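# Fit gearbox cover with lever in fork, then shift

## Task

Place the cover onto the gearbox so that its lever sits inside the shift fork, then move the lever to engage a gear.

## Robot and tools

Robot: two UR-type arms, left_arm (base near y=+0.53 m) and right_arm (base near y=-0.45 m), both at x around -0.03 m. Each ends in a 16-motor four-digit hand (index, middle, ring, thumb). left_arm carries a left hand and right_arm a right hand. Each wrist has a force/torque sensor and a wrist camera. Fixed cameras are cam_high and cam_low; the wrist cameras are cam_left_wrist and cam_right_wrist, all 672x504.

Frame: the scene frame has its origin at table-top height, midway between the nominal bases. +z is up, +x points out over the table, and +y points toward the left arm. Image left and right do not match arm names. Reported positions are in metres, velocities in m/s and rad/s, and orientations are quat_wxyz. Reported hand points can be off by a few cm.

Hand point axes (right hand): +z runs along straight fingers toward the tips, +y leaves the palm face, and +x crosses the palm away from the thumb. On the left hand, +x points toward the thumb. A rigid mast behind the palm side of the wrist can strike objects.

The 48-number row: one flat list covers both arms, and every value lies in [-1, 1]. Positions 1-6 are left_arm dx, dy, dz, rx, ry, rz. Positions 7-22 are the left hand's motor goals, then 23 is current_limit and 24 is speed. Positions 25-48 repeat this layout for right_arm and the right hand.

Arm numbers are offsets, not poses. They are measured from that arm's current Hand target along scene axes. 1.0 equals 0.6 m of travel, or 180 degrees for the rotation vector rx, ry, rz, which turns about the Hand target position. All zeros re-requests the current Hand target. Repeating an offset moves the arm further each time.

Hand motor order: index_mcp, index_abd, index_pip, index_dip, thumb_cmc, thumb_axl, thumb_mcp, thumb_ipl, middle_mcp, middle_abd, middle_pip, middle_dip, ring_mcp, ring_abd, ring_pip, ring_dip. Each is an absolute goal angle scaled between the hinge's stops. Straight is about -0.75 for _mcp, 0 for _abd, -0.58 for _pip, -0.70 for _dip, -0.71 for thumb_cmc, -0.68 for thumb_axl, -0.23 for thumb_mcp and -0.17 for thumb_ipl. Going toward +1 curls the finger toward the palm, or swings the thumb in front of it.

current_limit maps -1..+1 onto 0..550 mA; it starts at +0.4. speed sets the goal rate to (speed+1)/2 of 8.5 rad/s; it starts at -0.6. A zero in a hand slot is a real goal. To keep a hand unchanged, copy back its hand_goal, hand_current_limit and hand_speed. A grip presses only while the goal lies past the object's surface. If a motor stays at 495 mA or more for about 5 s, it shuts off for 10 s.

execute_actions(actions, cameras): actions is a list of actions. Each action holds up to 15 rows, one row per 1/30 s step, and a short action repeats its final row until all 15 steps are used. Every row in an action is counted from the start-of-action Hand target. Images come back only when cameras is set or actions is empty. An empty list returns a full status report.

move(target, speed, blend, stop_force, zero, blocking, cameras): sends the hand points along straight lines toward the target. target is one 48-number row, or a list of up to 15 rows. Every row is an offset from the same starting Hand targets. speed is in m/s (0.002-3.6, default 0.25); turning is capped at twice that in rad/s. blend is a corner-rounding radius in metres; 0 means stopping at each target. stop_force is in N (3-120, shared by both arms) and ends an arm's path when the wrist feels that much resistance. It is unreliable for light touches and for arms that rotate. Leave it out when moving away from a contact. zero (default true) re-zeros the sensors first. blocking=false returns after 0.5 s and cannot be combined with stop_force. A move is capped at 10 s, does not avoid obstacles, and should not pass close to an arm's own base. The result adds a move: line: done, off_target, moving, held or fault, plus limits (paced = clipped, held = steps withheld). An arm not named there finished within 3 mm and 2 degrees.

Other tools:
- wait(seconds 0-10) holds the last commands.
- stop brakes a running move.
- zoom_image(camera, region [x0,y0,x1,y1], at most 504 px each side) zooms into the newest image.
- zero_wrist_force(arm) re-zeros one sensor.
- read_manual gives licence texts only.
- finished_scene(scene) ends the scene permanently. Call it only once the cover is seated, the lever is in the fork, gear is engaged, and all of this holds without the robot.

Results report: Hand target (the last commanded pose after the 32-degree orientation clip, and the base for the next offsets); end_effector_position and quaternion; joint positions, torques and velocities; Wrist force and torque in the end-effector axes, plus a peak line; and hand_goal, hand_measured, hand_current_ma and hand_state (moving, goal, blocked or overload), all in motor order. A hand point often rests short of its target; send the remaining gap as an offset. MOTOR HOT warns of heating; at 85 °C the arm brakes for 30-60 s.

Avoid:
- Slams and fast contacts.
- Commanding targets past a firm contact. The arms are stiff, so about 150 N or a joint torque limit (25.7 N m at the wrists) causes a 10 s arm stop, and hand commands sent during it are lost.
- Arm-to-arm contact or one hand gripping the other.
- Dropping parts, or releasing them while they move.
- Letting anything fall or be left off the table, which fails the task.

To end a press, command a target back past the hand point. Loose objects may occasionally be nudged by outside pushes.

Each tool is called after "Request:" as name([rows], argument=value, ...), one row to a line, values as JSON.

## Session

Scene 1 succeeded. Now scene 2.

Request:
execute_actions(actions=[], cameras=["all"])

Request:
zoom_image(camera="cam_high", region=[180, 160, 500, 400])

Request:
zoom_image(camera="cam_low", region=[230, 130, 550, 370])

Scene clock: 0.00 s.
left_arm: end_effector_position=(+0.3367, +0.6443, +0.1579) hand_goal=(-0.754, +0.000, -0.576, -0.696, -0.714, -0.678, -0.226, -0.168, -0.754, +0.000, -0.576, -0.696, -0.754, +0.000, -0.576, -0.696) hand_measured=(-0.754, +0.000, -0.576, -0.696, -0.714, -0.678, -0.226, -0.168, -0.754, +0.000, -0.576, -0.696, -0.754, +0.000, -0.576, -0.696) hand_current_ma=(+0, +0, +0, +0, +0, +0, +0, +0, +0, +0, +0, +0, +0, +0, +0, +0) hand_state=(goal, goal, goal, goal, goal, goal, goal, goal, goal, goal, goal, goal, goal, goal, goal, goal) hand_current_limit=0.40 hand_speed=-0.60 end_effector_quat_wxyz=(+0.055, +0.688, +0.406, -0.599) | right_arm: end_effector_position=(+0.3866, -0.4732, +0.2005) hand_goal=(-0.754, +0.000, -0.576, -0.696, -0.714, -0.678, -0.226, -0.168, -0.754, +0.000, -0.576, -0.696, -0.754, +0.000, -0.576, -0.696) hand_measured=(-0.754, +0.000, -0.576, -0.696, -0.714, -0.678, -0.226, -0.168, -0.754, +0.000, -0.576, -0.696, -0.754, +0.000, -0.576, -0.696) hand_current_ma=(+0, +0, +0, +0, +0, +0, +0, +0, +0, +0, +0, +0, +0, +0, +0, +0) hand_state=(goal, goal, goal, goal, goal, goal, goal, goal, goal, goal, goal, goal, goal, goal, goal, goal) hand_current_limit=0.40 hand_speed=-0.60 end_effector_quat_wxyz=(+0.026, +0.722, +0.690, -0.043)
Joint positions: left_arm=[3.904 -2.072 -1.611 -2.319 1.688 1.162] | right_arm=[-0.314 -1.925 2.378 -2.029 -1.671 -0.281]
Joint velocities: within noise
Joint torques (N m): no reading
Wrist force (N): no reading
Wrist torque (N m): no reading
Wrist force, peak (N): no reading
Hand target: left_arm +0.3367, +0.6443, +0.1579; +0.055, +0.688, +0.406, -0.599 | right_arm +0.3866, -0.4732, +0.2005; +0.026, +0.722, +0.690, -0.043

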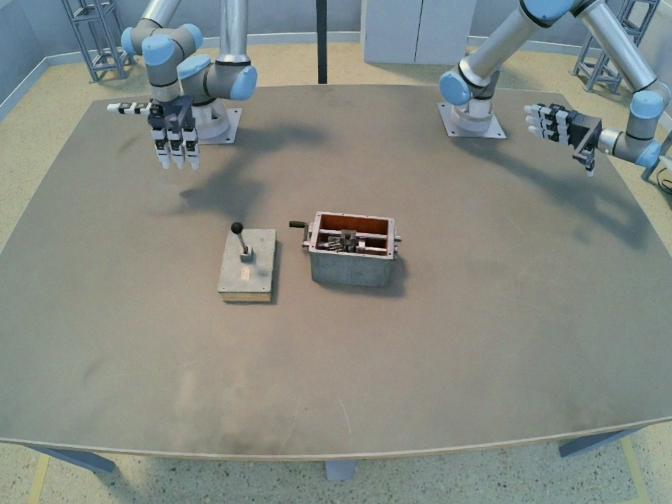

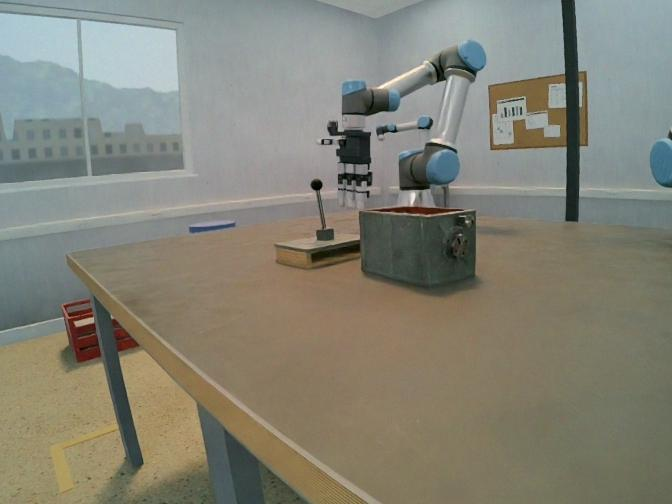

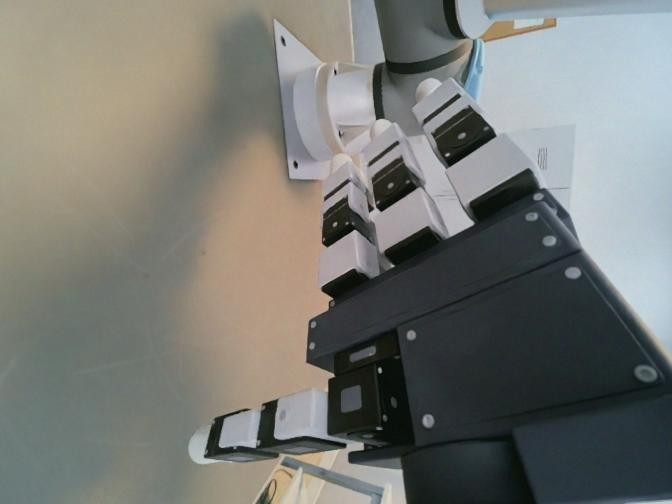

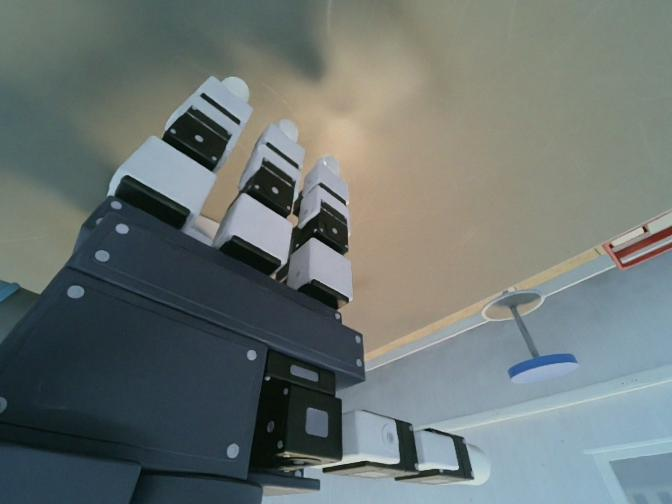

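Scaled by 1.575.

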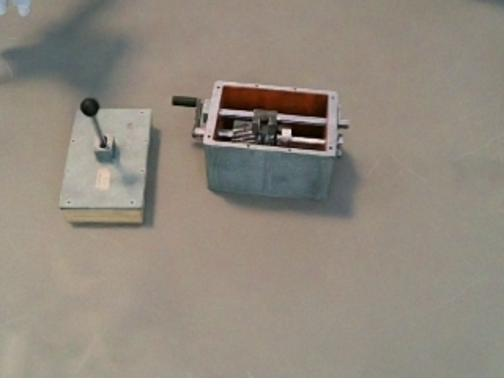

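Scaled by 1.575.

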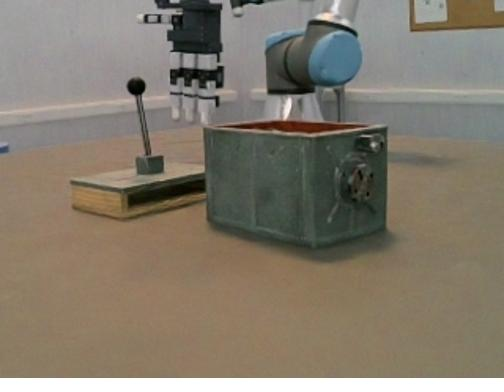

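Request:
zoom_image(camera="cam_high", region=[205, 210, 285, 310])

Request:
zoom_image(camera="cam_high", region=[285, 200, 405, 300])

Request:
zoom_image(camera="cam_low", region=[265, 170, 365, 280])

Request:
zoom_image(camera="cam_low", region=[350, 190, 490, 300])

Scaled by 5.040.

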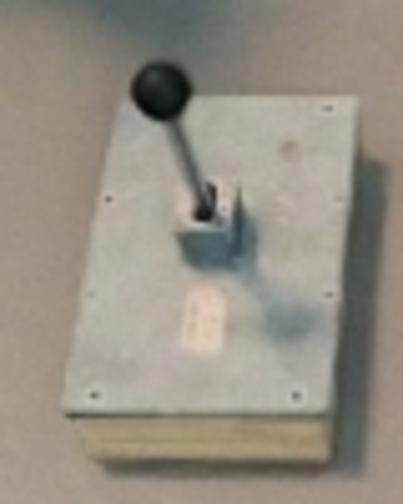

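Scaled by 4.200.

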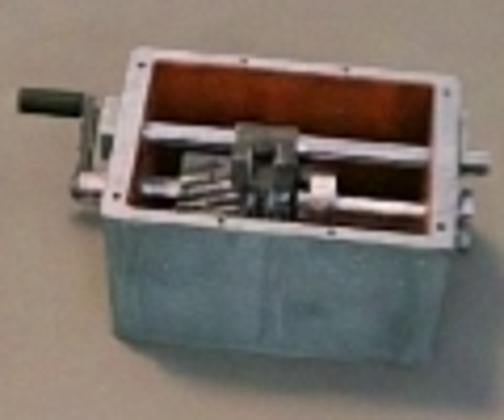

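Scaled by 4.582.

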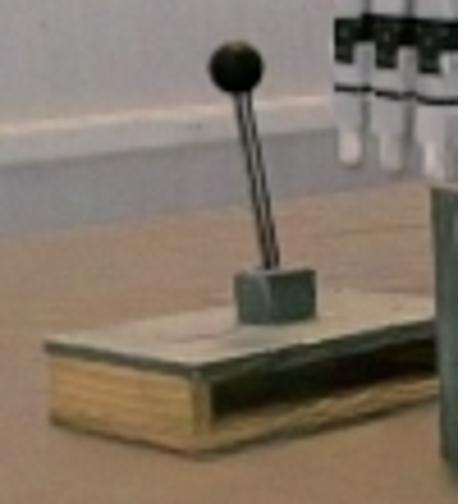

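Scaled by 3.600.

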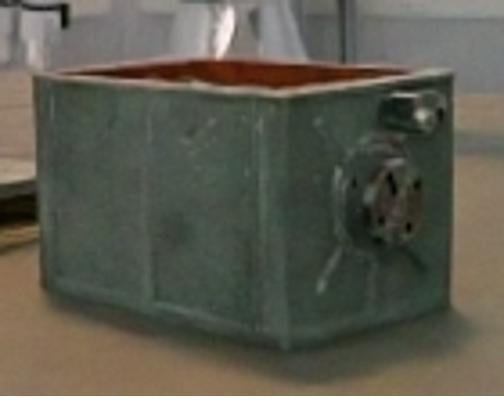

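Request:
move([
  [0.3973,-0.4638,0.35,-0.3215,-0.3652,-0.1069,-0.754,0,-0.576,-0.696,-0.714,-0.678,-0.226,-0.168,-0.754,0,-0.576,-0.696,-0.754,0,-0.576,-0.696,0.4,-0.6,0.1,0.12,0.3,0.3018,-0.3445,-0.342,-0.754,0,-0.576,-0.696,0.571,-0.678,-0.562,-0.168,-0.754,0,-0.576,-0.696,-0.754,0,-0.576,-0.696,0.4,-0.6],
  [0.3973,-0.4638,0.35,-0.3215,-0.3652,-0.1069,-0.754,0,-0.576,-0.696,-0.714,-0.678,-0.226,-0.168,-0.754,0,-0.576,-0.696,-0.754,0,-0.576,-0.696,0.4,-0.6,0.44,0.42,0.3,0.3018,-0.3445,-0.342,-0.754,0,-0.576,-0.696,0.571,-0.678,-0.562,-0.168,-0.754,0,-0.576,-0.696,-0.754,0,-0.576,-0.696,0.4,-0.6],
], speed=0.2, blend=0.05, cameras=["all"])

Scene clock: 152.50 s.
left_arm: end_effector_position=(+0.5751, +0.3660, +0.3679) hand_goal=(-0.754, +0.000, -0.576, -0.696, -0.714, -0.678, -0.226, -0.168, -0.754, +0.000, -0.576, -0.696, -0.754, +0.000, -0.576, -0.696) hand_measured=(-0.760, -0.002, -0.576, -0.696, -0.720, -0.678, -0.226, -0.168, -0.758, -0.002, -0.576, -0.696, -0.760, -0.002, -0.576, -0.696) hand_current_ma=(-19, -2, -2, +0, -15, +2, +0, +1, -15, -2, -2, +0, -18, -3, -2, +0) hand_state=(goal, goal, goal, goal, goal, goal, goal, goal, goal, goal, goal, goal, goal, goal, goal, goal) hand_current_limit=0.40 hand_speed=-0.60 end_effector_quat_wxyz=(+0.471, +0.834, -0.117, -0.263) | right_arm: end_effector_position=(+0.6506, -0.2213, +0.3805) hand_goal=(-0.754, +0.000, -0.576, -0.696, +0.570, -0.678, -0.562, -0.168, -0.754, +0.000, -0.576, -0.696, -0.754, +0.000, -0.576, -0.696) hand_measured=(-0.754, -0.002, -0.576, -0.696, +0.564, -0.678, -0.558, -0.168, -0.754, -0.002, -0.576, -0.696, -0.754, -0.002, -0.576, -0.696) hand_current_ma=(+1, -4, -3, +0, -24, +3, +19, +1, +1, -4, -3, +0, +1, -4, -3, +0) hand_state=(goal, goal, goal, goal, goal, goal, goal, goal, goal, goal, goal, goal, goal, goal, goal, goal) hand_current_limit=0.40 hand_speed=-0.60 end_effector_quat_wxyz=(+0.023, +0.804, +0.098, +0.586)
Joint positions: left_arm=[3.421 -2.263 -0.988 -2.505 0.981 2.459] | right_arm=[0.354 -1.155 1.762 -3.422 -1.816 1.493]
Joint torques (N m): left_arm=[-9.49 41.17 27.6 -2.03 -2.3 2.06] | right_arm=[7.59 -30.41 -26.84 0.25 -2.16 2.01]
Wrist force (N): left_arm=[0.9 2.8 0.7] | right_arm=[-0.8 1.3 0.0]
Wrist torque (N m): left_arm=[0.24 -0.06 0.00] | right_arm=[0.08 0.25 -0.07]
Wrist force, peak (N): left_arm=[1.2 3.1 0.7] | right_arm=[-1.1 1.5 -0.4]
Hand target: left_arm +0.5751, +0.3660, +0.3679; +0.471, +0.834, -0.117, -0.263 | right_arm +0.6506, -0.2212, +0.3805; +0.023, +0.804, +0.098, +0.586
Off the commanded pose: left_arm 0.000 m, 0 deg | right_arm 0.000 m, 0 deg.
move: done

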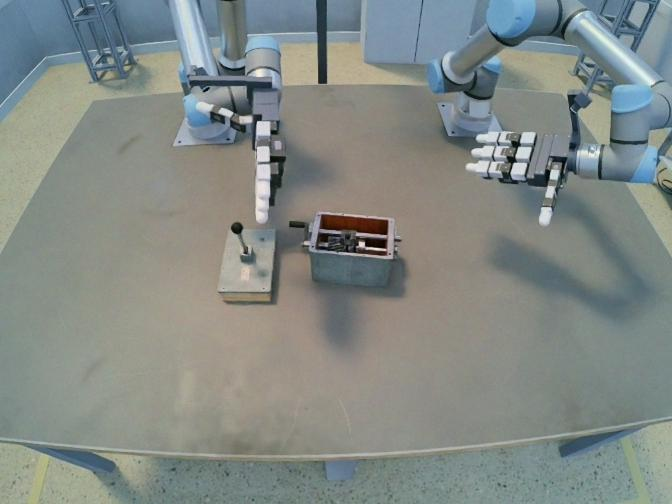

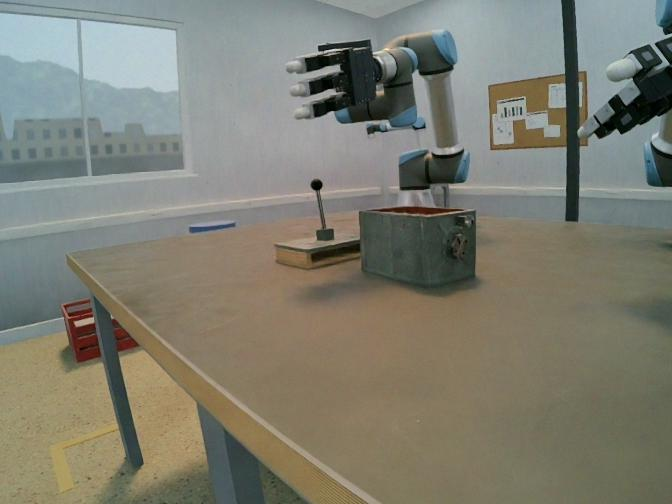

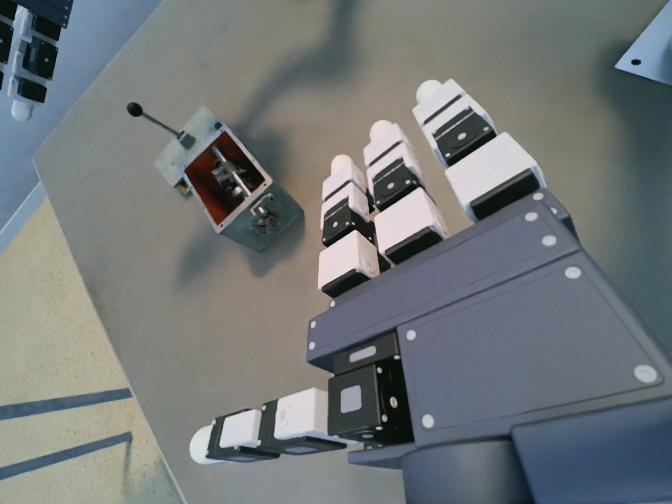

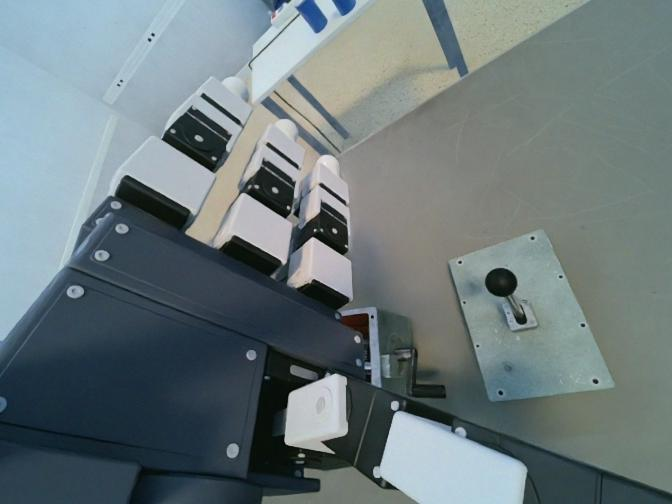

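Request:
zoom_image(camera="cam_right_wrist", region=[430, 220, 630, 420])

Request:
zoom_image(camera="cam_right_wrist", region=[330, 290, 460, 420])

Request:
zoom_image(camera="cam_left_wrist", region=[120, 80, 320, 260])

Scaled by 2.520.

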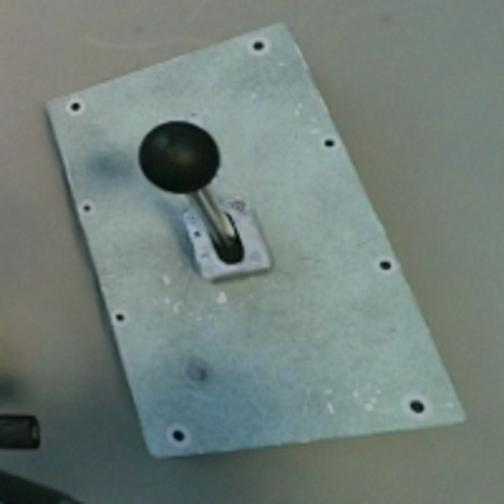

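Scaled by 3.877.

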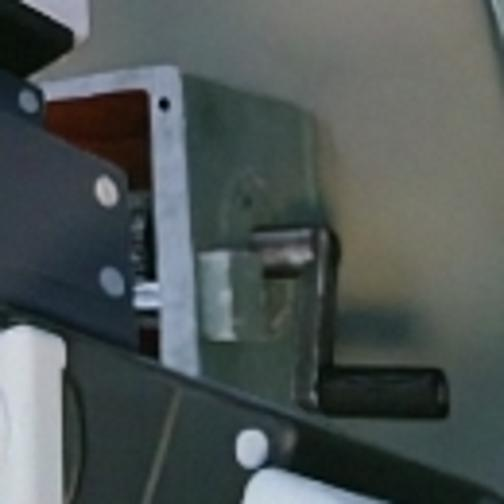

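Scaled by 2.520.

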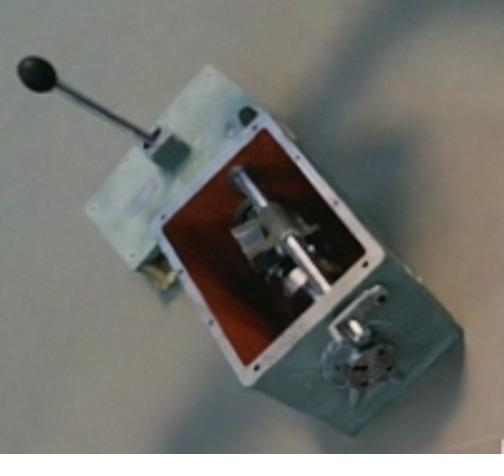

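Request:
move(target=[0,0,0,0,0,0,-0.754,0,-0.576,-0.696,-0.714,-0.678,-0.226,-0.168,-0.754,0,-0.576,-0.696,-0.754,0,-0.576,-0.696,0.4,-0.6,0.0488,-0.0525,-0.252,0,0,0,-0.754,0,-0.576,-0.696,0.571,-0.678,-0.562,-0.168,-0.754,0,-0.576,-0.696,-0.754,0,-0.576,-0.696,0.4,-0.6], speed=0.12, stop_force=10, cameras=["all"])

Request:
zoom_image(camera="cam_right_wrist", region=[320, 180, 660, 480])

Request:
zoom_image(camera="cam_low", region=[260, 80, 480, 290])

Request:
zoom_image(camera="cam_high", region=[180, 120, 380, 310])

Scene clock: 274.37 s.
left_arm: end_effector_position=(+0.5751, +0.3660, +0.3679) hand_goal=(-0.754, +0.000, -0.576, -0.696, -0.714, -0.678, -0.226, -0.168, -0.754, +0.000, -0.576, -0.696, -0.754, +0.000, -0.576, -0.696) hand_measured=(-0.760, -0.002, -0.576, -0.696, -0.720, -0.678, -0.226, -0.168, -0.758, -0.002, -0.576, -0.696, -0.760, -0.002, -0.576, -0.696) hand_current_ma=(-19, -2, -2, +0, -15, +2, +0, +1, -15, -2, -2, +0, -18, -3, -2, +0) hand_state=(goal, goal, goal, goal, goal, goal, goal, goal, goal, goal, goal, goal, goal, goal, goal, goal) hand_current_limit=0.40 hand_speed=-0.60 end_effector_quat_wxyz=(+0.471, +0.834, -0.117, -0.263) | right_arm: end_effector_position=(+0.6799, -0.2527, +0.2293) hand_goal=(-0.754, +0.000, -0.576, -0.696, +0.570, -0.678, -0.562, -0.168, -0.754, +0.000, -0.576, -0.696, -0.754, +0.000, -0.576, -0.696) hand_measured=(-0.754, -0.002, -0.576, -0.696, +0.564, -0.678, -0.558, -0.168, -0.754, -0.002, -0.576, -0.696, -0.754, -0.002, -0.576, -0.696) hand_current_ma=(+1, -5, -3, +0, -26, +3, +18, +1, +1, -4, -3, +0, +1, -5, -3, +0) hand_state=(goal, goal, goal, goal, goal, goal, goal, goal, goal, goal, goal, goal, goal, goal, goal, goal) hand_current_limit=0.40 hand_speed=-0.60 end_effector_quat_wxyz=(+0.023, +0.804, +0.098, +0.586)
Joint positions: left_arm=[3.421 -2.263 -0.988 -2.505 0.981 2.459] | right_arm=[0.28 -0.884 1.816 -3.752 -1.747 1.469]
Joint torques (N m): left_arm=[-11.09 42.29 27.43 -1.88 -2.53 2.06] | right_arm=[-6.17 -35.34 -20.73 -4.33 2.12 -2.43]
Wrist force (N): left_arm=[0.9 2.7 0.6] | right_arm=[-1.2 1.2 0.0]
Wrist torque (N m): left_arm=[0.23 -0.07 0.00] | right_arm=[0.06 0.29 -0.02]
Wrist force, peak (N): left_arm=[0.7 3.1 0.8] | right_arm=[-1.8 1.0 0.4]
Hand target: left_arm +0.5751, +0.3660, +0.3679; +0.471, +0.834, -0.117, -0.263 | right_arm +0.6799, -0.2527, +0.2293; +0.023, +0.804, +0.098, +0.586
Off the commanded pose: left_arm 0.000 m, 0 deg | right_arm 0.000 m, 0 deg.
move: done

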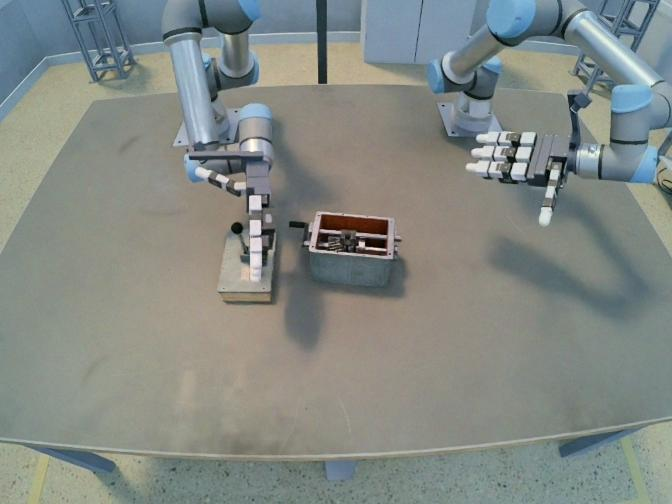

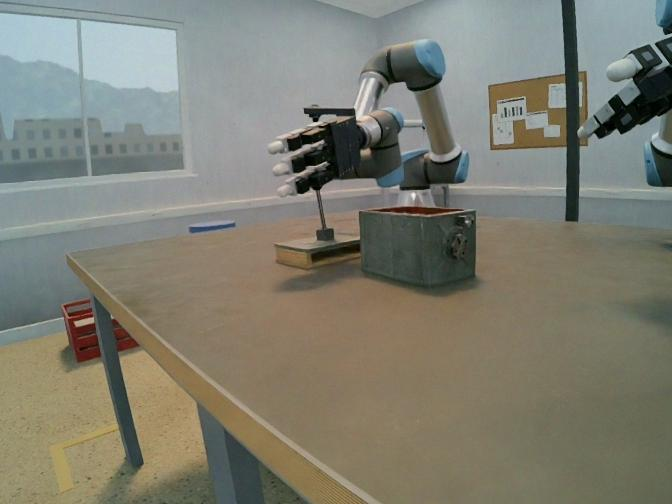

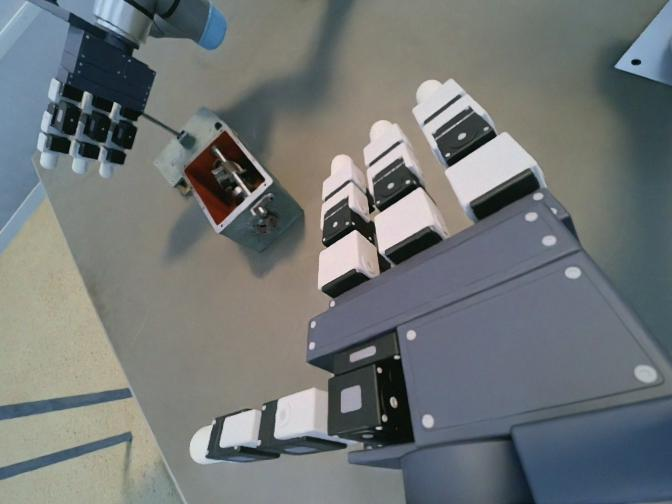

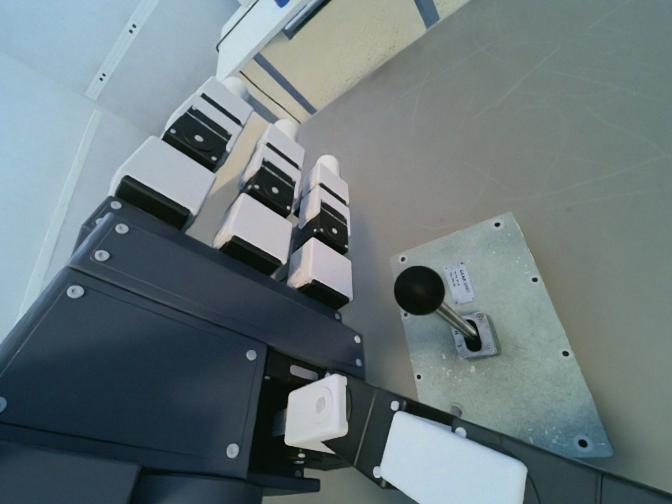

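Scaled by 1.482.

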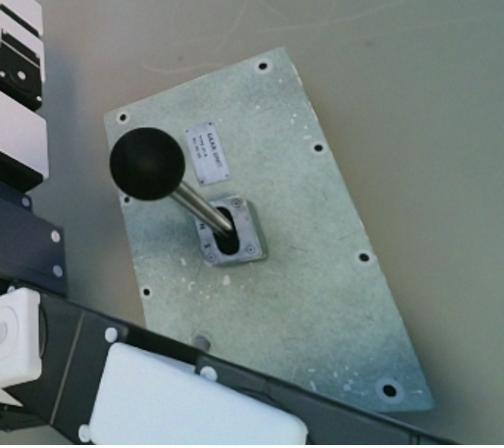

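Scaled by 2.291.

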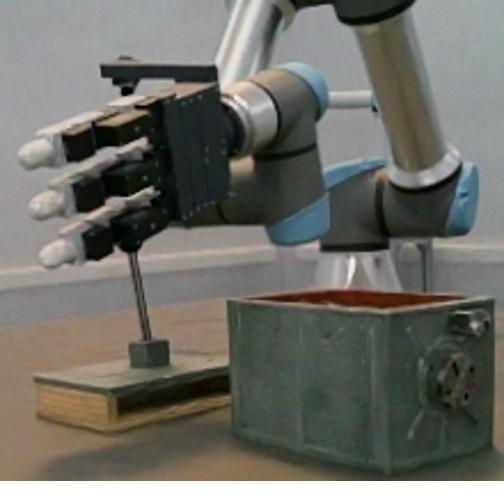

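Scaled by 2.520.

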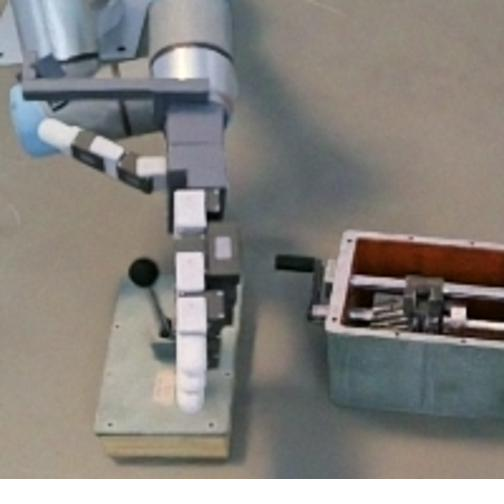

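Request:
move([
  [0,0,0,0,0,0,-0.754,0,-0.576,-0.696,-0.714,-0.678,-0.226,-0.168,-0.754,0,-0.576,-0.696,-0.754,0,-0.576,-0.696,0.4,-0.6,0,0,0,0,0,0,-0.75,0,0.5,0.5,0.571,-0.678,-0.562,-0.168,-0.754,0,-0.576,-0.696,-0.754,0,-0.576,-0.696,0.3,-0.6],
  [0,0,0,0,0,0,-0.754,0,-0.576,-0.696,-0.714,-0.678,-0.226,-0.168,-0.754,0,-0.576,-0.696,-0.754,0,-0.576,-0.696,0.4,-0.6,0.0028,0,-0.1825,0,0,0,-0.75,0,0.5,0.5,0.571,-0.678,-0.562,-0.168,-0.754,0,-0.576,-0.696,-0.754,0,-0.576,-0.696,0.3,-0.6],
], speed=0.05, cameras=["all"])

Request:
zoom_image(camera="cam_right_wrist", region=[180, 150, 560, 450])

Request:
zoom_image(camera="cam_low", region=[260, 100, 480, 290])

Scene clock: 326.20 s.
left_arm: end_effector_position=(+0.5751, +0.3660, +0.3679) hand_goal=(-0.754, +0.000, -0.576, -0.696, -0.714, -0.678, -0.226, -0.168, -0.754, +0.000, -0.576, -0.696, -0.754, +0.000, -0.576, -0.696) hand_measured=(-0.760, -0.002, -0.576, -0.696, -0.720, -0.678, -0.226, -0.168, -0.758, -0.002, -0.576, -0.696, -0.760, -0.002, -0.576, -0.696) hand_current_ma=(-19, -2, -2, +0, -15, +2, +0, +1, -15, -2, -2, +0, -18, -3, -2, +0) hand_state=(goal, goal, goal, goal, goal, goal, goal, goal, goal, goal, goal, goal, goal, goal, goal, goal) hand_current_limit=0.40 hand_speed=-0.60 end_effector_quat_wxyz=(+0.471, +0.834, -0.117, -0.263) | right_arm: end_effector_position=(+0.6816, -0.2527, +0.1199) hand_goal=(-0.750, +0.000, +0.500, +0.500, +0.570, -0.678, -0.562, -0.168, -0.754, +0.000, -0.576, -0.696, -0.754, +0.000, -0.576, -0.696) hand_measured=(-0.754, -0.002, +0.496, +0.498, +0.564, -0.678, -0.558, -0.168, -0.754, -0.002, -0.576, -0.696, -0.754, -0.002, -0.576, -0.696) hand_current_ma=(-16, -5, -19, -12, -26, +3, +18, +1, +1, -4, -3, +0, +1, -5, -3, +0) hand_state=(goal, goal, goal, goal, goal, goal, goal, goal, goal, goal, goal, goal, goal, goal, goal, goal) hand_current_limit=0.30 hand_speed=-0.60 end_effector_quat_wxyz=(+0.023, +0.804, +0.098, +0.586)
Joint positions: left_arm=[3.421 -2.263 -0.988 -2.505 0.981 2.459] | right_arm=[0.28 -0.655 1.784 -3.949 -1.746 1.469]
Joint torques (N m): left_arm=[-11.3 42.68 25.75 -1.88 -2.29 2.43] | right_arm=[-5.77 -40.57 -17.69 -4.46 1.9 -2.52]
Wrist force (N): left_arm=[0.9 2.7 0.7] | right_arm=[-0.9 1.4 -0.1]
Wrist torque (N m): left_arm=[0.22 -0.07 0.00] | right_arm=[0.11 0.27 0.01]
Wrist force, peak (N): left_arm=[1.0 3.0 0.5] | right_arm=[-0.8 1.6 0.3]
Hand target: left_arm +0.5751, +0.3660, +0.3679; +0.471, +0.834, -0.117, -0.263 | right_arm +0.6816, -0.2527, +0.1198; +0.023, +0.804, +0.098, +0.586
Off the commanded pose: left_arm 0.000 m, 0 deg | right_arm 0.000 m, 0 deg.
move: done

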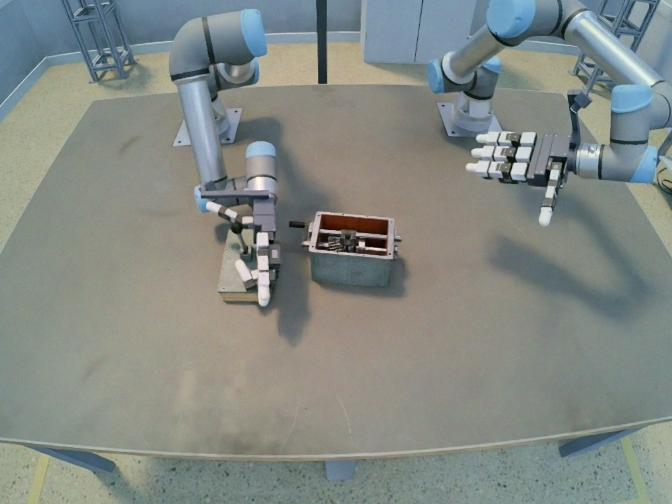

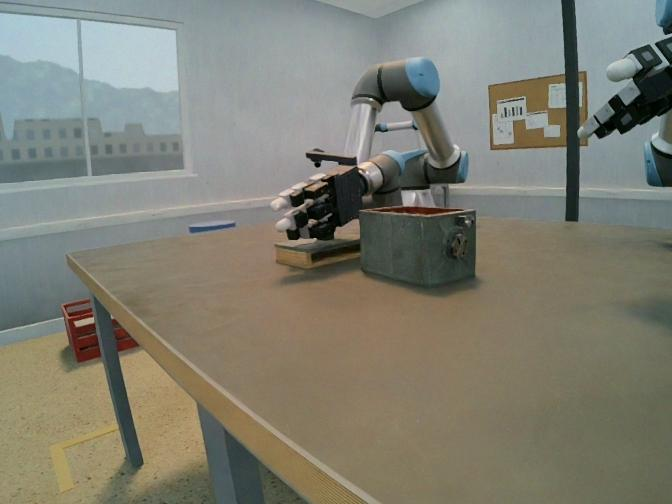

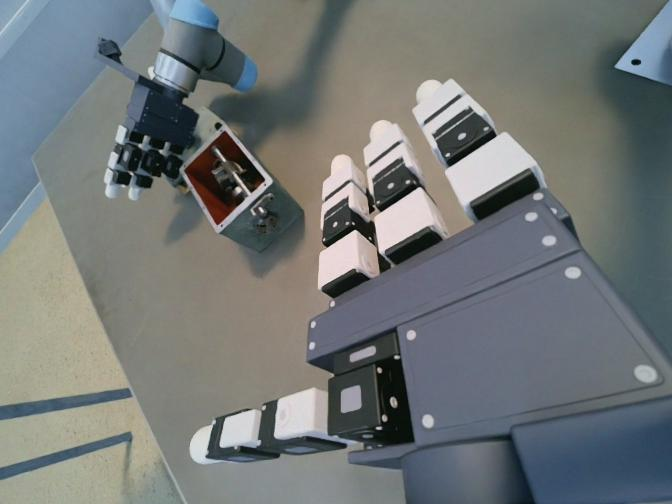

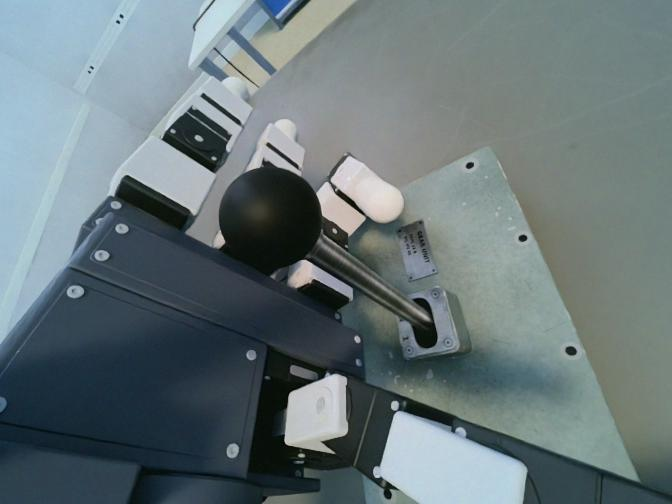

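Scaled by 1.326.

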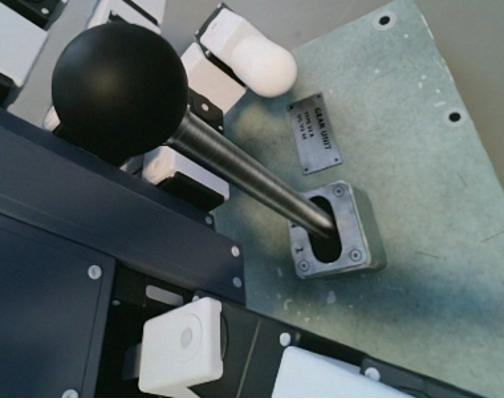

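Scaled by 2.291.

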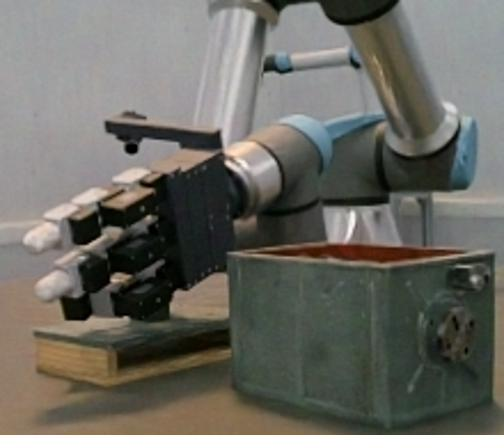

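Request:
move(target=[0,0,0,0,0,0,-0.754,0,-0.576,-0.696,-0.714,-0.678,-0.226,-0.168,-0.754,0,-0.576,-0.696,-0.754,0,-0.576,-0.696,0.4,-0.6,0,-0.035,0,0,0,0,-0.75,0,0.5,0.5,0.571,-0.678,-0.562,-0.168,-0.754,0,-0.576,-0.696,-0.754,0,-0.576,-0.696,0.3,-0.6], speed=0.02, stop_force=3, cameras=["cam_right_wrist","cam_low","cam_high"])

Request:
zoom_image(camera="cam_right_wrist", region=[160, 150, 540, 450])

Scene clock: 342.83 s.
left_arm: end_effector_position=(+0.5751, +0.3660, +0.3679) hand_goal=(-0.754, +0.000, -0.576, -0.696, -0.714, -0.678, -0.226, -0.168, -0.754, +0.000, -0.576, -0.696, -0.754, +0.000, -0.576, -0.696) hand_measured=(-0.760, -0.002, -0.576, -0.696, -0.720, -0.678, -0.226, -0.168, -0.758, -0.002, -0.576, -0.696, -0.760, -0.002, -0.576, -0.696) hand_current_ma=(-19, -2, -2, +0, -15, +2, +0, +1, -15, -2, -2, +0, -18, -3, -2, +0) hand_state=(goal, goal, goal, goal, goal, goal, goal, goal, goal, goal, goal, goal, goal, goal, goal, goal) hand_current_limit=0.40 hand_speed=-0.60 end_effector_quat_wxyz=(+0.471, +0.834, -0.117, -0.263) | right_arm: end_effector_position=(+0.6816, -0.2737, +0.1198) hand_goal=(-0.750, +0.000, +0.500, +0.500, +0.570, -0.678, -0.562, -0.168, -0.754, +0.000, -0.576, -0.696, -0.754, +0.000, -0.576, -0.696) hand_measured=(-0.754, -0.002, +0.496, +0.498, +0.564, -0.678, -0.558, -0.168, -0.754, -0.002, -0.576, -0.696, -0.754, -0.002, -0.576, -0.696) hand_current_ma=(-16, -5, -19, -12, -26, +3, +18, +1, +1, -4, -3, +0, +1, -5, -3, +0) hand_state=(goal, goal, goal, goal, goal, goal, goal, goal, goal, goal, goal, goal, goal, goal, goal, goal) hand_current_limit=0.30 hand_speed=-0.60 end_effector_quat_wxyz=(+0.023, +0.804, +0.098, +0.586)
Joint positions: left_arm=[3.421 -2.263 -0.988 -2.505 0.981 2.459] | right_arm=[0.241 -0.664 1.815 -3.972 -1.709 1.457]
Joint torques (N m): left_arm=[-11.45 42.16 26.54 -1.61 -2.24 2.23] | right_arm=[-6.24 -59.06 -3.41 -4.29 2.09 -2.49]
Wrist force (N): left_arm=[0.9 2.6 0.9] | right_arm=[-0.9 1.1 0.1]
Wrist torque (N m): left_arm=[0.20 -0.06 0.00] | right_arm=[0.06 0.27 0.02]
Wrist force, peak (N): left_arm=[1.0 3.0 1.0] | right_arm=[-0.9 1.5 0.3]
Hand target: left_arm +0.5751, +0.3660, +0.3679; +0.471, +0.834, -0.117, -0.263 | right_arm +0.6816, -0.2737, +0.1198; +0.023, +0.804, +0.098, +0.586
Off the commanded pose: left_arm 0.000 m, 0 deg | right_arm 0.000 m, 0 deg.
move: done
Images, in order (width x height): cam_high 672x504, cam_low 672x504, cam_right_wrist 672x504.

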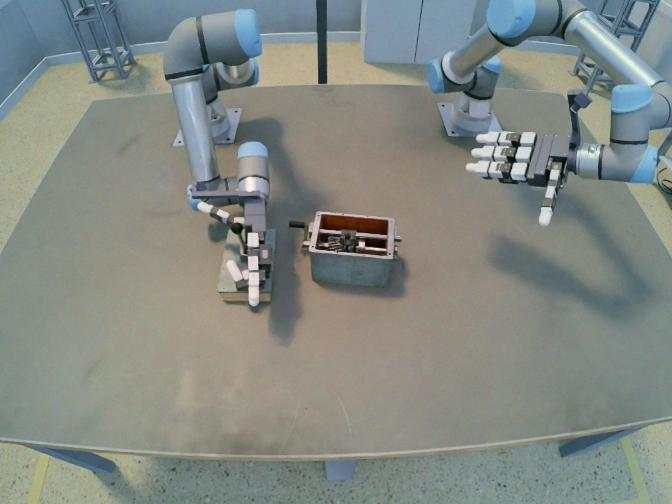

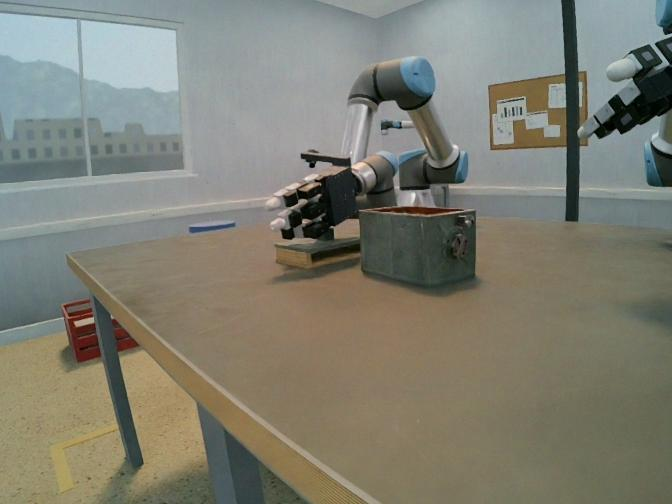

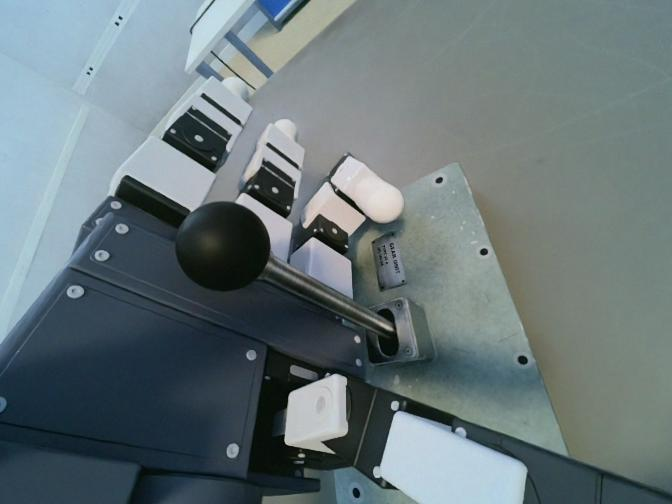

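Scaled by 1.326.

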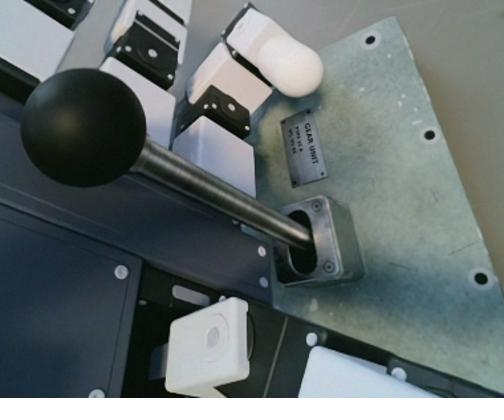

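Request:
move([
  [0,0,0,0,0,0,-0.754,0,-0.576,-0.696,-0.714,-0.678,-0.226,-0.168,-0.754,0,-0.576,-0.696,-0.754,0,-0.576,-0.696,0.4,-0.6,0,0,0,0,0,0,-0.75,0,0.5,0.5,0.571,-0.678,-0.562,-0.168,-0.754,0,0.3,0.174,-0.754,0,0.3,0.174,0.3,-0.8],
  [0,0,0,0,0,0,-0.754,0,-0.576,-0.696,-0.714,-0.678,-0.226,-0.168,-0.754,0,-0.576,-0.696,-0.754,0,-0.576,-0.696,0.4,-0.6,0,0,0,0,0,0,-0.75,0,0.5,0.5,0.571,-0.678,-0.562,-0.168,0.2,0,0.3,0.174,0.2,0,0.3,0.174,0.3,-0.8],
], cameras=["cam_right_wrist"])

Request:
move([
  [0,0,0,0,0,0,-0.754,0,-0.576,-0.696,-0.714,-0.678,-0.226,-0.168,-0.754,0,-0.576,-0.696,-0.754,0,-0.576,-0.696,0.4,-0.6,0,0,0,0,0,0,-0.75,0,0.5,0.5,0.571,-0.678,-0.562,-0.168,0.22,0,0.6,0.28,0.24,0,0.62,0.32,0.3,-0.85],
  [0,0,0,0,0,0,-0.754,0,-0.576,-0.696,-0.714,-0.678,-0.226,-0.168,-0.754,0,-0.576,-0.696,-0.754,0,-0.576,-0.696,0.4,-0.6,0,0,0,0,0,0,-0.75,0,0.5,0.5,0.571,-0.678,-0.562,-0.168,0.24,0,0.78,0.28,0.26,0,0.8,0.32,0.3,-0.9],
], cameras=["cam_right_wrist","cam_low"])

Request:
zoom_image(camera="cam_right_wrist", region=[60, 100, 560, 460])

Scene clock: 369.60 s.
left_arm: end_effector_position=(+0.5751, +0.3660, +0.3679) hand_goal=(-0.754, +0.000, -0.576, -0.696, -0.714, -0.678, -0.226, -0.168, -0.754, +0.000, -0.576, -0.696, -0.754, +0.000, -0.576, -0.696) hand_measured=(-0.760, -0.002, -0.576, -0.696, -0.720, -0.678, -0.226, -0.168, -0.758, -0.002, -0.576, -0.696, -0.760, -0.002, -0.576, -0.696) hand_current_ma=(-19, -2, -2, +0, -15, +2, +0, +1, -15, -2, -2, +0, -18, -3, -2, +0) hand_state=(goal, goal, goal, goal, goal, goal, goal, goal, goal, goal, goal, goal, goal, goal, goal, goal) hand_current_limit=0.40 hand_speed=-0.60 end_effector_quat_wxyz=(+0.471, +0.834, -0.117, -0.263) | right_arm: end_effector_position=(+0.6816, -0.2737, +0.1198) hand_goal=(-0.750, +0.000, +0.500, +0.500, +0.570, -0.678, -0.562, -0.168, +0.200, +0.000, +0.300, +0.174, +0.200, +0.000, +0.300, +0.174) hand_measured=(-0.754, -0.002, +0.496, +0.498, +0.564, -0.678, -0.558, -0.168, +0.192, -0.002, +0.298, +0.172, +0.192, -0.002, +0.296, +0.172) hand_current_ma=(-16, -5, -19, -12, -26, +3, +18, +1, -34, -4, -12, -9, -37, -5, -15, -10) hand_state=(goal, goal, goal, goal, goal, goal, goal, goal, goal, goal, goal, goal, goal, goal, goal, goal) hand_current_limit=0.30 hand_speed=-0.80 end_effector_quat_wxyz=(+0.023, +0.804, +0.098, +0.586)
Joint positions: left_arm=[3.421 -2.263 -0.988 -2.505 0.981 2.459] | right_arm=[0.241 -0.664 1.815 -3.972 -1.709 1.457]
Joint torques (N m): left_arm=[-11.05 43.38 26.69 -1.82 -2.2 2.25] | right_arm=[-6.09 -58.53 -3.13 -4.08 1.22 -2.47]
Wrist force (N): left_arm=[0.6 2.6 0.7] | right_arm=[-0.9 1.4 0.2]
Wrist torque (N m): left_arm=[0.21 -0.04 -0.02] | right_arm=[0.11 0.36 0.13]
Wrist force, peak (N): left_arm=[1.0 3.0 0.7] | right_arm=[-1.2 1.4 0.2]
Hand target: left_arm +0.5751, +0.3660, +0.3679; +0.471, +0.834, -0.117, -0.263 | right_arm +0.6816, -0.2737, +0.1198; +0.023, +0.804, +0.098, +0.586
Off the commanded pose: left_arm 0.000 m, 0 deg | right_arm 0.000 m, 0 deg.
move: done
Images, in order (width x height): cam_right_wrist 672x504.

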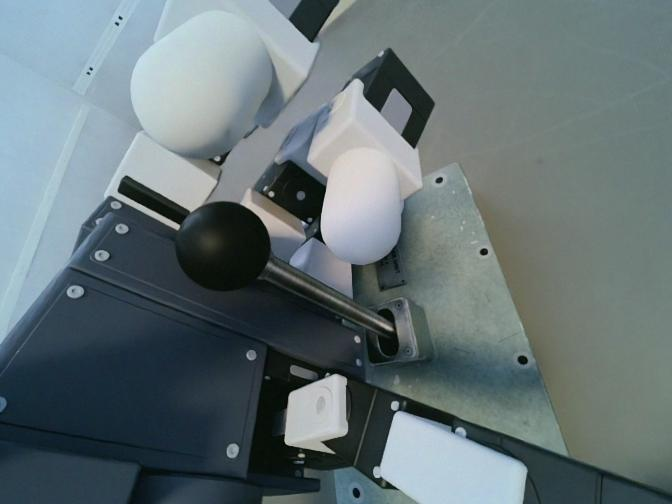

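Scene clock: 371.17 s.
left_arm: end_effector_position=(+0.5751, +0.3660, +0.3679) hand_goal=(-0.754, +0.000, -0.576, -0.696, -0.714, -0.678, -0.226, -0.168, -0.754, +0.000, -0.576, -0.696, -0.754, +0.000, -0.576, -0.696) hand_measured=(-0.760, -0.002, -0.576, -0.696, -0.720, -0.678, -0.226, -0.168, -0.758, -0.002, -0.576, -0.696, -0.760, -0.002, -0.576, -0.696) hand_current_ma=(-19, -2, -2, +0, -15, +2, +0, +1, -15, -2, -2, +0, -18, -3, -2, +0) hand_state=(goal, goal, goal, goal, goal, goal, goal, goal, goal, goal, goal, goal, goal, goal, goal, goal) hand_current_limit=0.40 hand_speed=-0.60 end_effector_quat_wxyz=(+0.471, +0.834, -0.117, -0.263) | right_arm: end_effector_position=(+0.6816, -0.2737, +0.1198) hand_goal=(-0.750, +0.000, +0.500, +0.500, +0.570, -0.678, -0.562, -0.168, +0.240, +0.000, +0.780, +0.280, +0.260, +0.000, +0.800, +0.320) hand_measured=(-0.754, -0.002, +0.496, +0.498, +0.564, -0.678, -0.558, -0.168, +0.218, +0.000, +0.702, +0.266, +0.252, -0.004, +0.754, +0.314) hand_current_ma=(-16, -5, -19, -12, -26, +3, +18, +1, -103, -2, -357, -63, -38, -12, -213, -23) hand_state=(goal, goal, goal, goal, goal, goal, goal, goal, blocked, goal, blocked, goal, goal, goal, blocked, goal) hand_current_limit=0.30 hand_speed=-0.90 end_effector_quat_wxyz=(+0.023, +0.804, +0.098, +0.586)
Joint positions: left_arm=[3.421 -2.263 -0.988 -2.505 0.981 2.459] | right_arm=[0.241 -0.664 1.815 -3.972 -1.709 1.457]
Joint torques (N m): left_arm=[-11.32 42.66 26.24 -1.75 -2.19 2.35] | right_arm=[-1.01 -57.81 -4.8 -3.83 0.93 -2.3]
Wrist force (N): left_arm=[0.9 2.8 0.8] | right_arm=[-0.3 4.3 -0.9]
Wrist torque (N m): left_arm=[0.23 -0.06 -0.01] | right_arm=[0.31 0.36 0.28]
Wrist force, peak (N): left_arm=[1.0 3.0 0.6] | right_arm=[-0.8 4.4 -1.0]
Hand target: left_arm +0.5751, +0.3660, +0.3679; +0.471, +0.834, -0.117, -0.263 | right_arm +0.6816, -0.2737, +0.1198; +0.023, +0.804, +0.098, +0.586
Off the commanded pose: left_arm 0.000 m, 0 deg | right_arm 0.000 m, 0 deg.
move: done
Images, in order (width x height): cam_low 672x504, cam_right_wrist 672x504.

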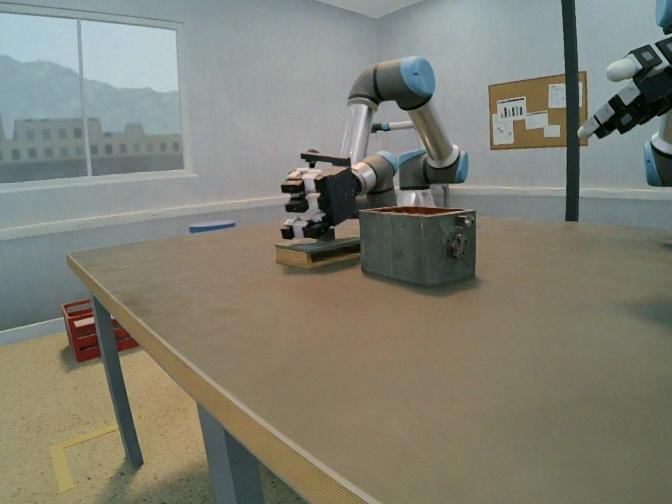

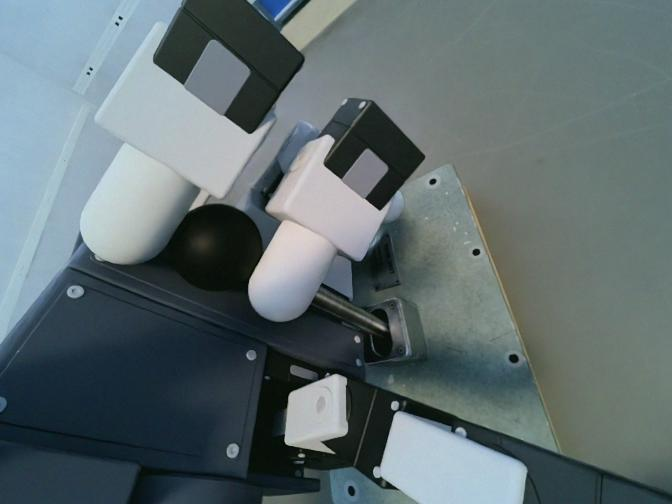

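Scaled by 1.008.

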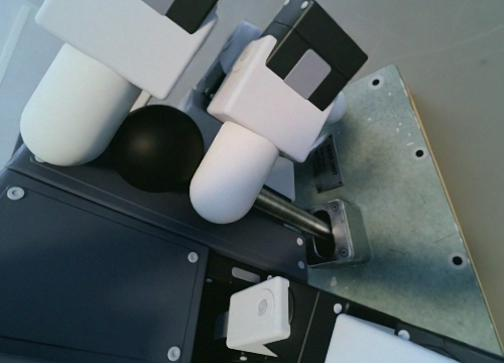

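Request:
move(target=[0,0,0,0,0,0,-0.754,0,-0.576,-0.696,-0.714,-0.678,-0.226,-0.168,-0.754,0,-0.576,-0.696,-0.754,0,-0.576,-0.696,0.4,-0.6,0,0,0,0,0,0,-0.12,0,0.81,0.826,0.571,-0.678,-0.562,-0.168,0.24,0,0.78,0.28,0.26,0,0.80,0.32,0.3,-0.9], cameras=["cam_right_wrist"])

Scene clock: 434.80 s.
left_arm: end_effector_position=(+0.5751, +0.3660, +0.3679) hand_goal=(-0.754, +0.000, -0.576, -0.696, -0.714, -0.678, -0.226, -0.168, -0.754, +0.000, -0.576, -0.696, -0.754, +0.000, -0.576, -0.696) hand_measured=(-0.760, -0.002, -0.576, -0.696, -0.720, -0.678, -0.226, -0.168, -0.758, -0.002, -0.576, -0.696, -0.760, -0.002, -0.576, -0.696) hand_current_ma=(-19, -2, -2, +0, -15, +2, +0, +1, -15, -2, -2, +0, -18, -3, -2, +0) hand_state=(goal, goal, goal, goal, goal, goal, goal, goal, goal, goal, goal, goal, goal, goal, goal, goal) hand_current_limit=0.40 hand_speed=-0.60 end_effector_quat_wxyz=(+0.471, +0.834, -0.117, -0.263) | right_arm: end_effector_position=(+0.6816, -0.2737, +0.1198) hand_goal=(-0.120, +0.000, +0.810, +0.826, +0.570, -0.678, -0.562, -0.168, +0.240, +0.000, +0.780, +0.280, +0.260, +0.000, +0.800, +0.320) hand_measured=(-0.128, -0.002, +0.806, +0.824, +0.564, -0.678, -0.558, -0.168, +0.218, +0.000, +0.702, +0.266, +0.252, -0.004, +0.754, +0.314) hand_current_ma=(-33, -5, -13, -11, -26, +3, +18, +1, -103, -2, -358, -63, -38, -12, -213, -23) hand_state=(goal, goal, goal, goal, goal, goal, goal, goal, blocked, goal, blocked, goal, goal, goal, blocked, goal) hand_current_limit=0.30 hand_speed=-0.90 end_effector_quat_wxyz=(+0.023, +0.804, +0.098, +0.586)
Joint positions: left_arm=[3.421 -2.263 -0.988 -2.505 0.981 2.459] | right_arm=[0.241 -0.664 1.815 -3.972 -1.709 1.457]
Joint torques (N m): left_arm=[-11.5 40.96 27.07 -1.7 -2.3 2.13] | right_arm=[8.7 -43.33 -14.99 -0.46 -0.31 -2.02]
Wrist force (N): left_arm=[0.8 2.9 0.8] | right_arm=[-0.4 4.4 -0.6]
Wrist torque (N m): left_arm=[0.24 -0.06 -0.02] | right_arm=[0.30 0.38 0.29]
Wrist force, peak (N): left_arm=[0.8 3.0 0.7] | right_arm=[-0.2 4.9 -0.7]
Hand target: left_arm +0.5751, +0.3660, +0.3679; +0.471, +0.834, -0.117, -0.263 | right_arm +0.6816, -0.2737, +0.1198; +0.023, +0.804, +0.098, +0.586
Off the commanded pose: left_arm 0.000 m, 0 deg | right_arm 0.000 m, 0 deg.
move: done
Images, in order (width x height): cam_right_wrist 672x504.

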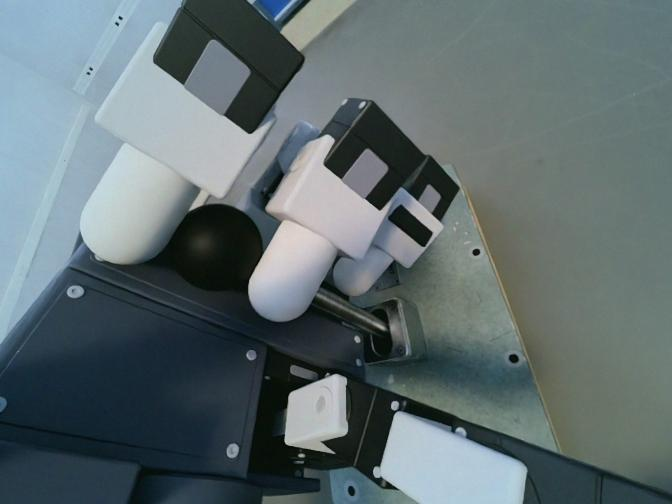

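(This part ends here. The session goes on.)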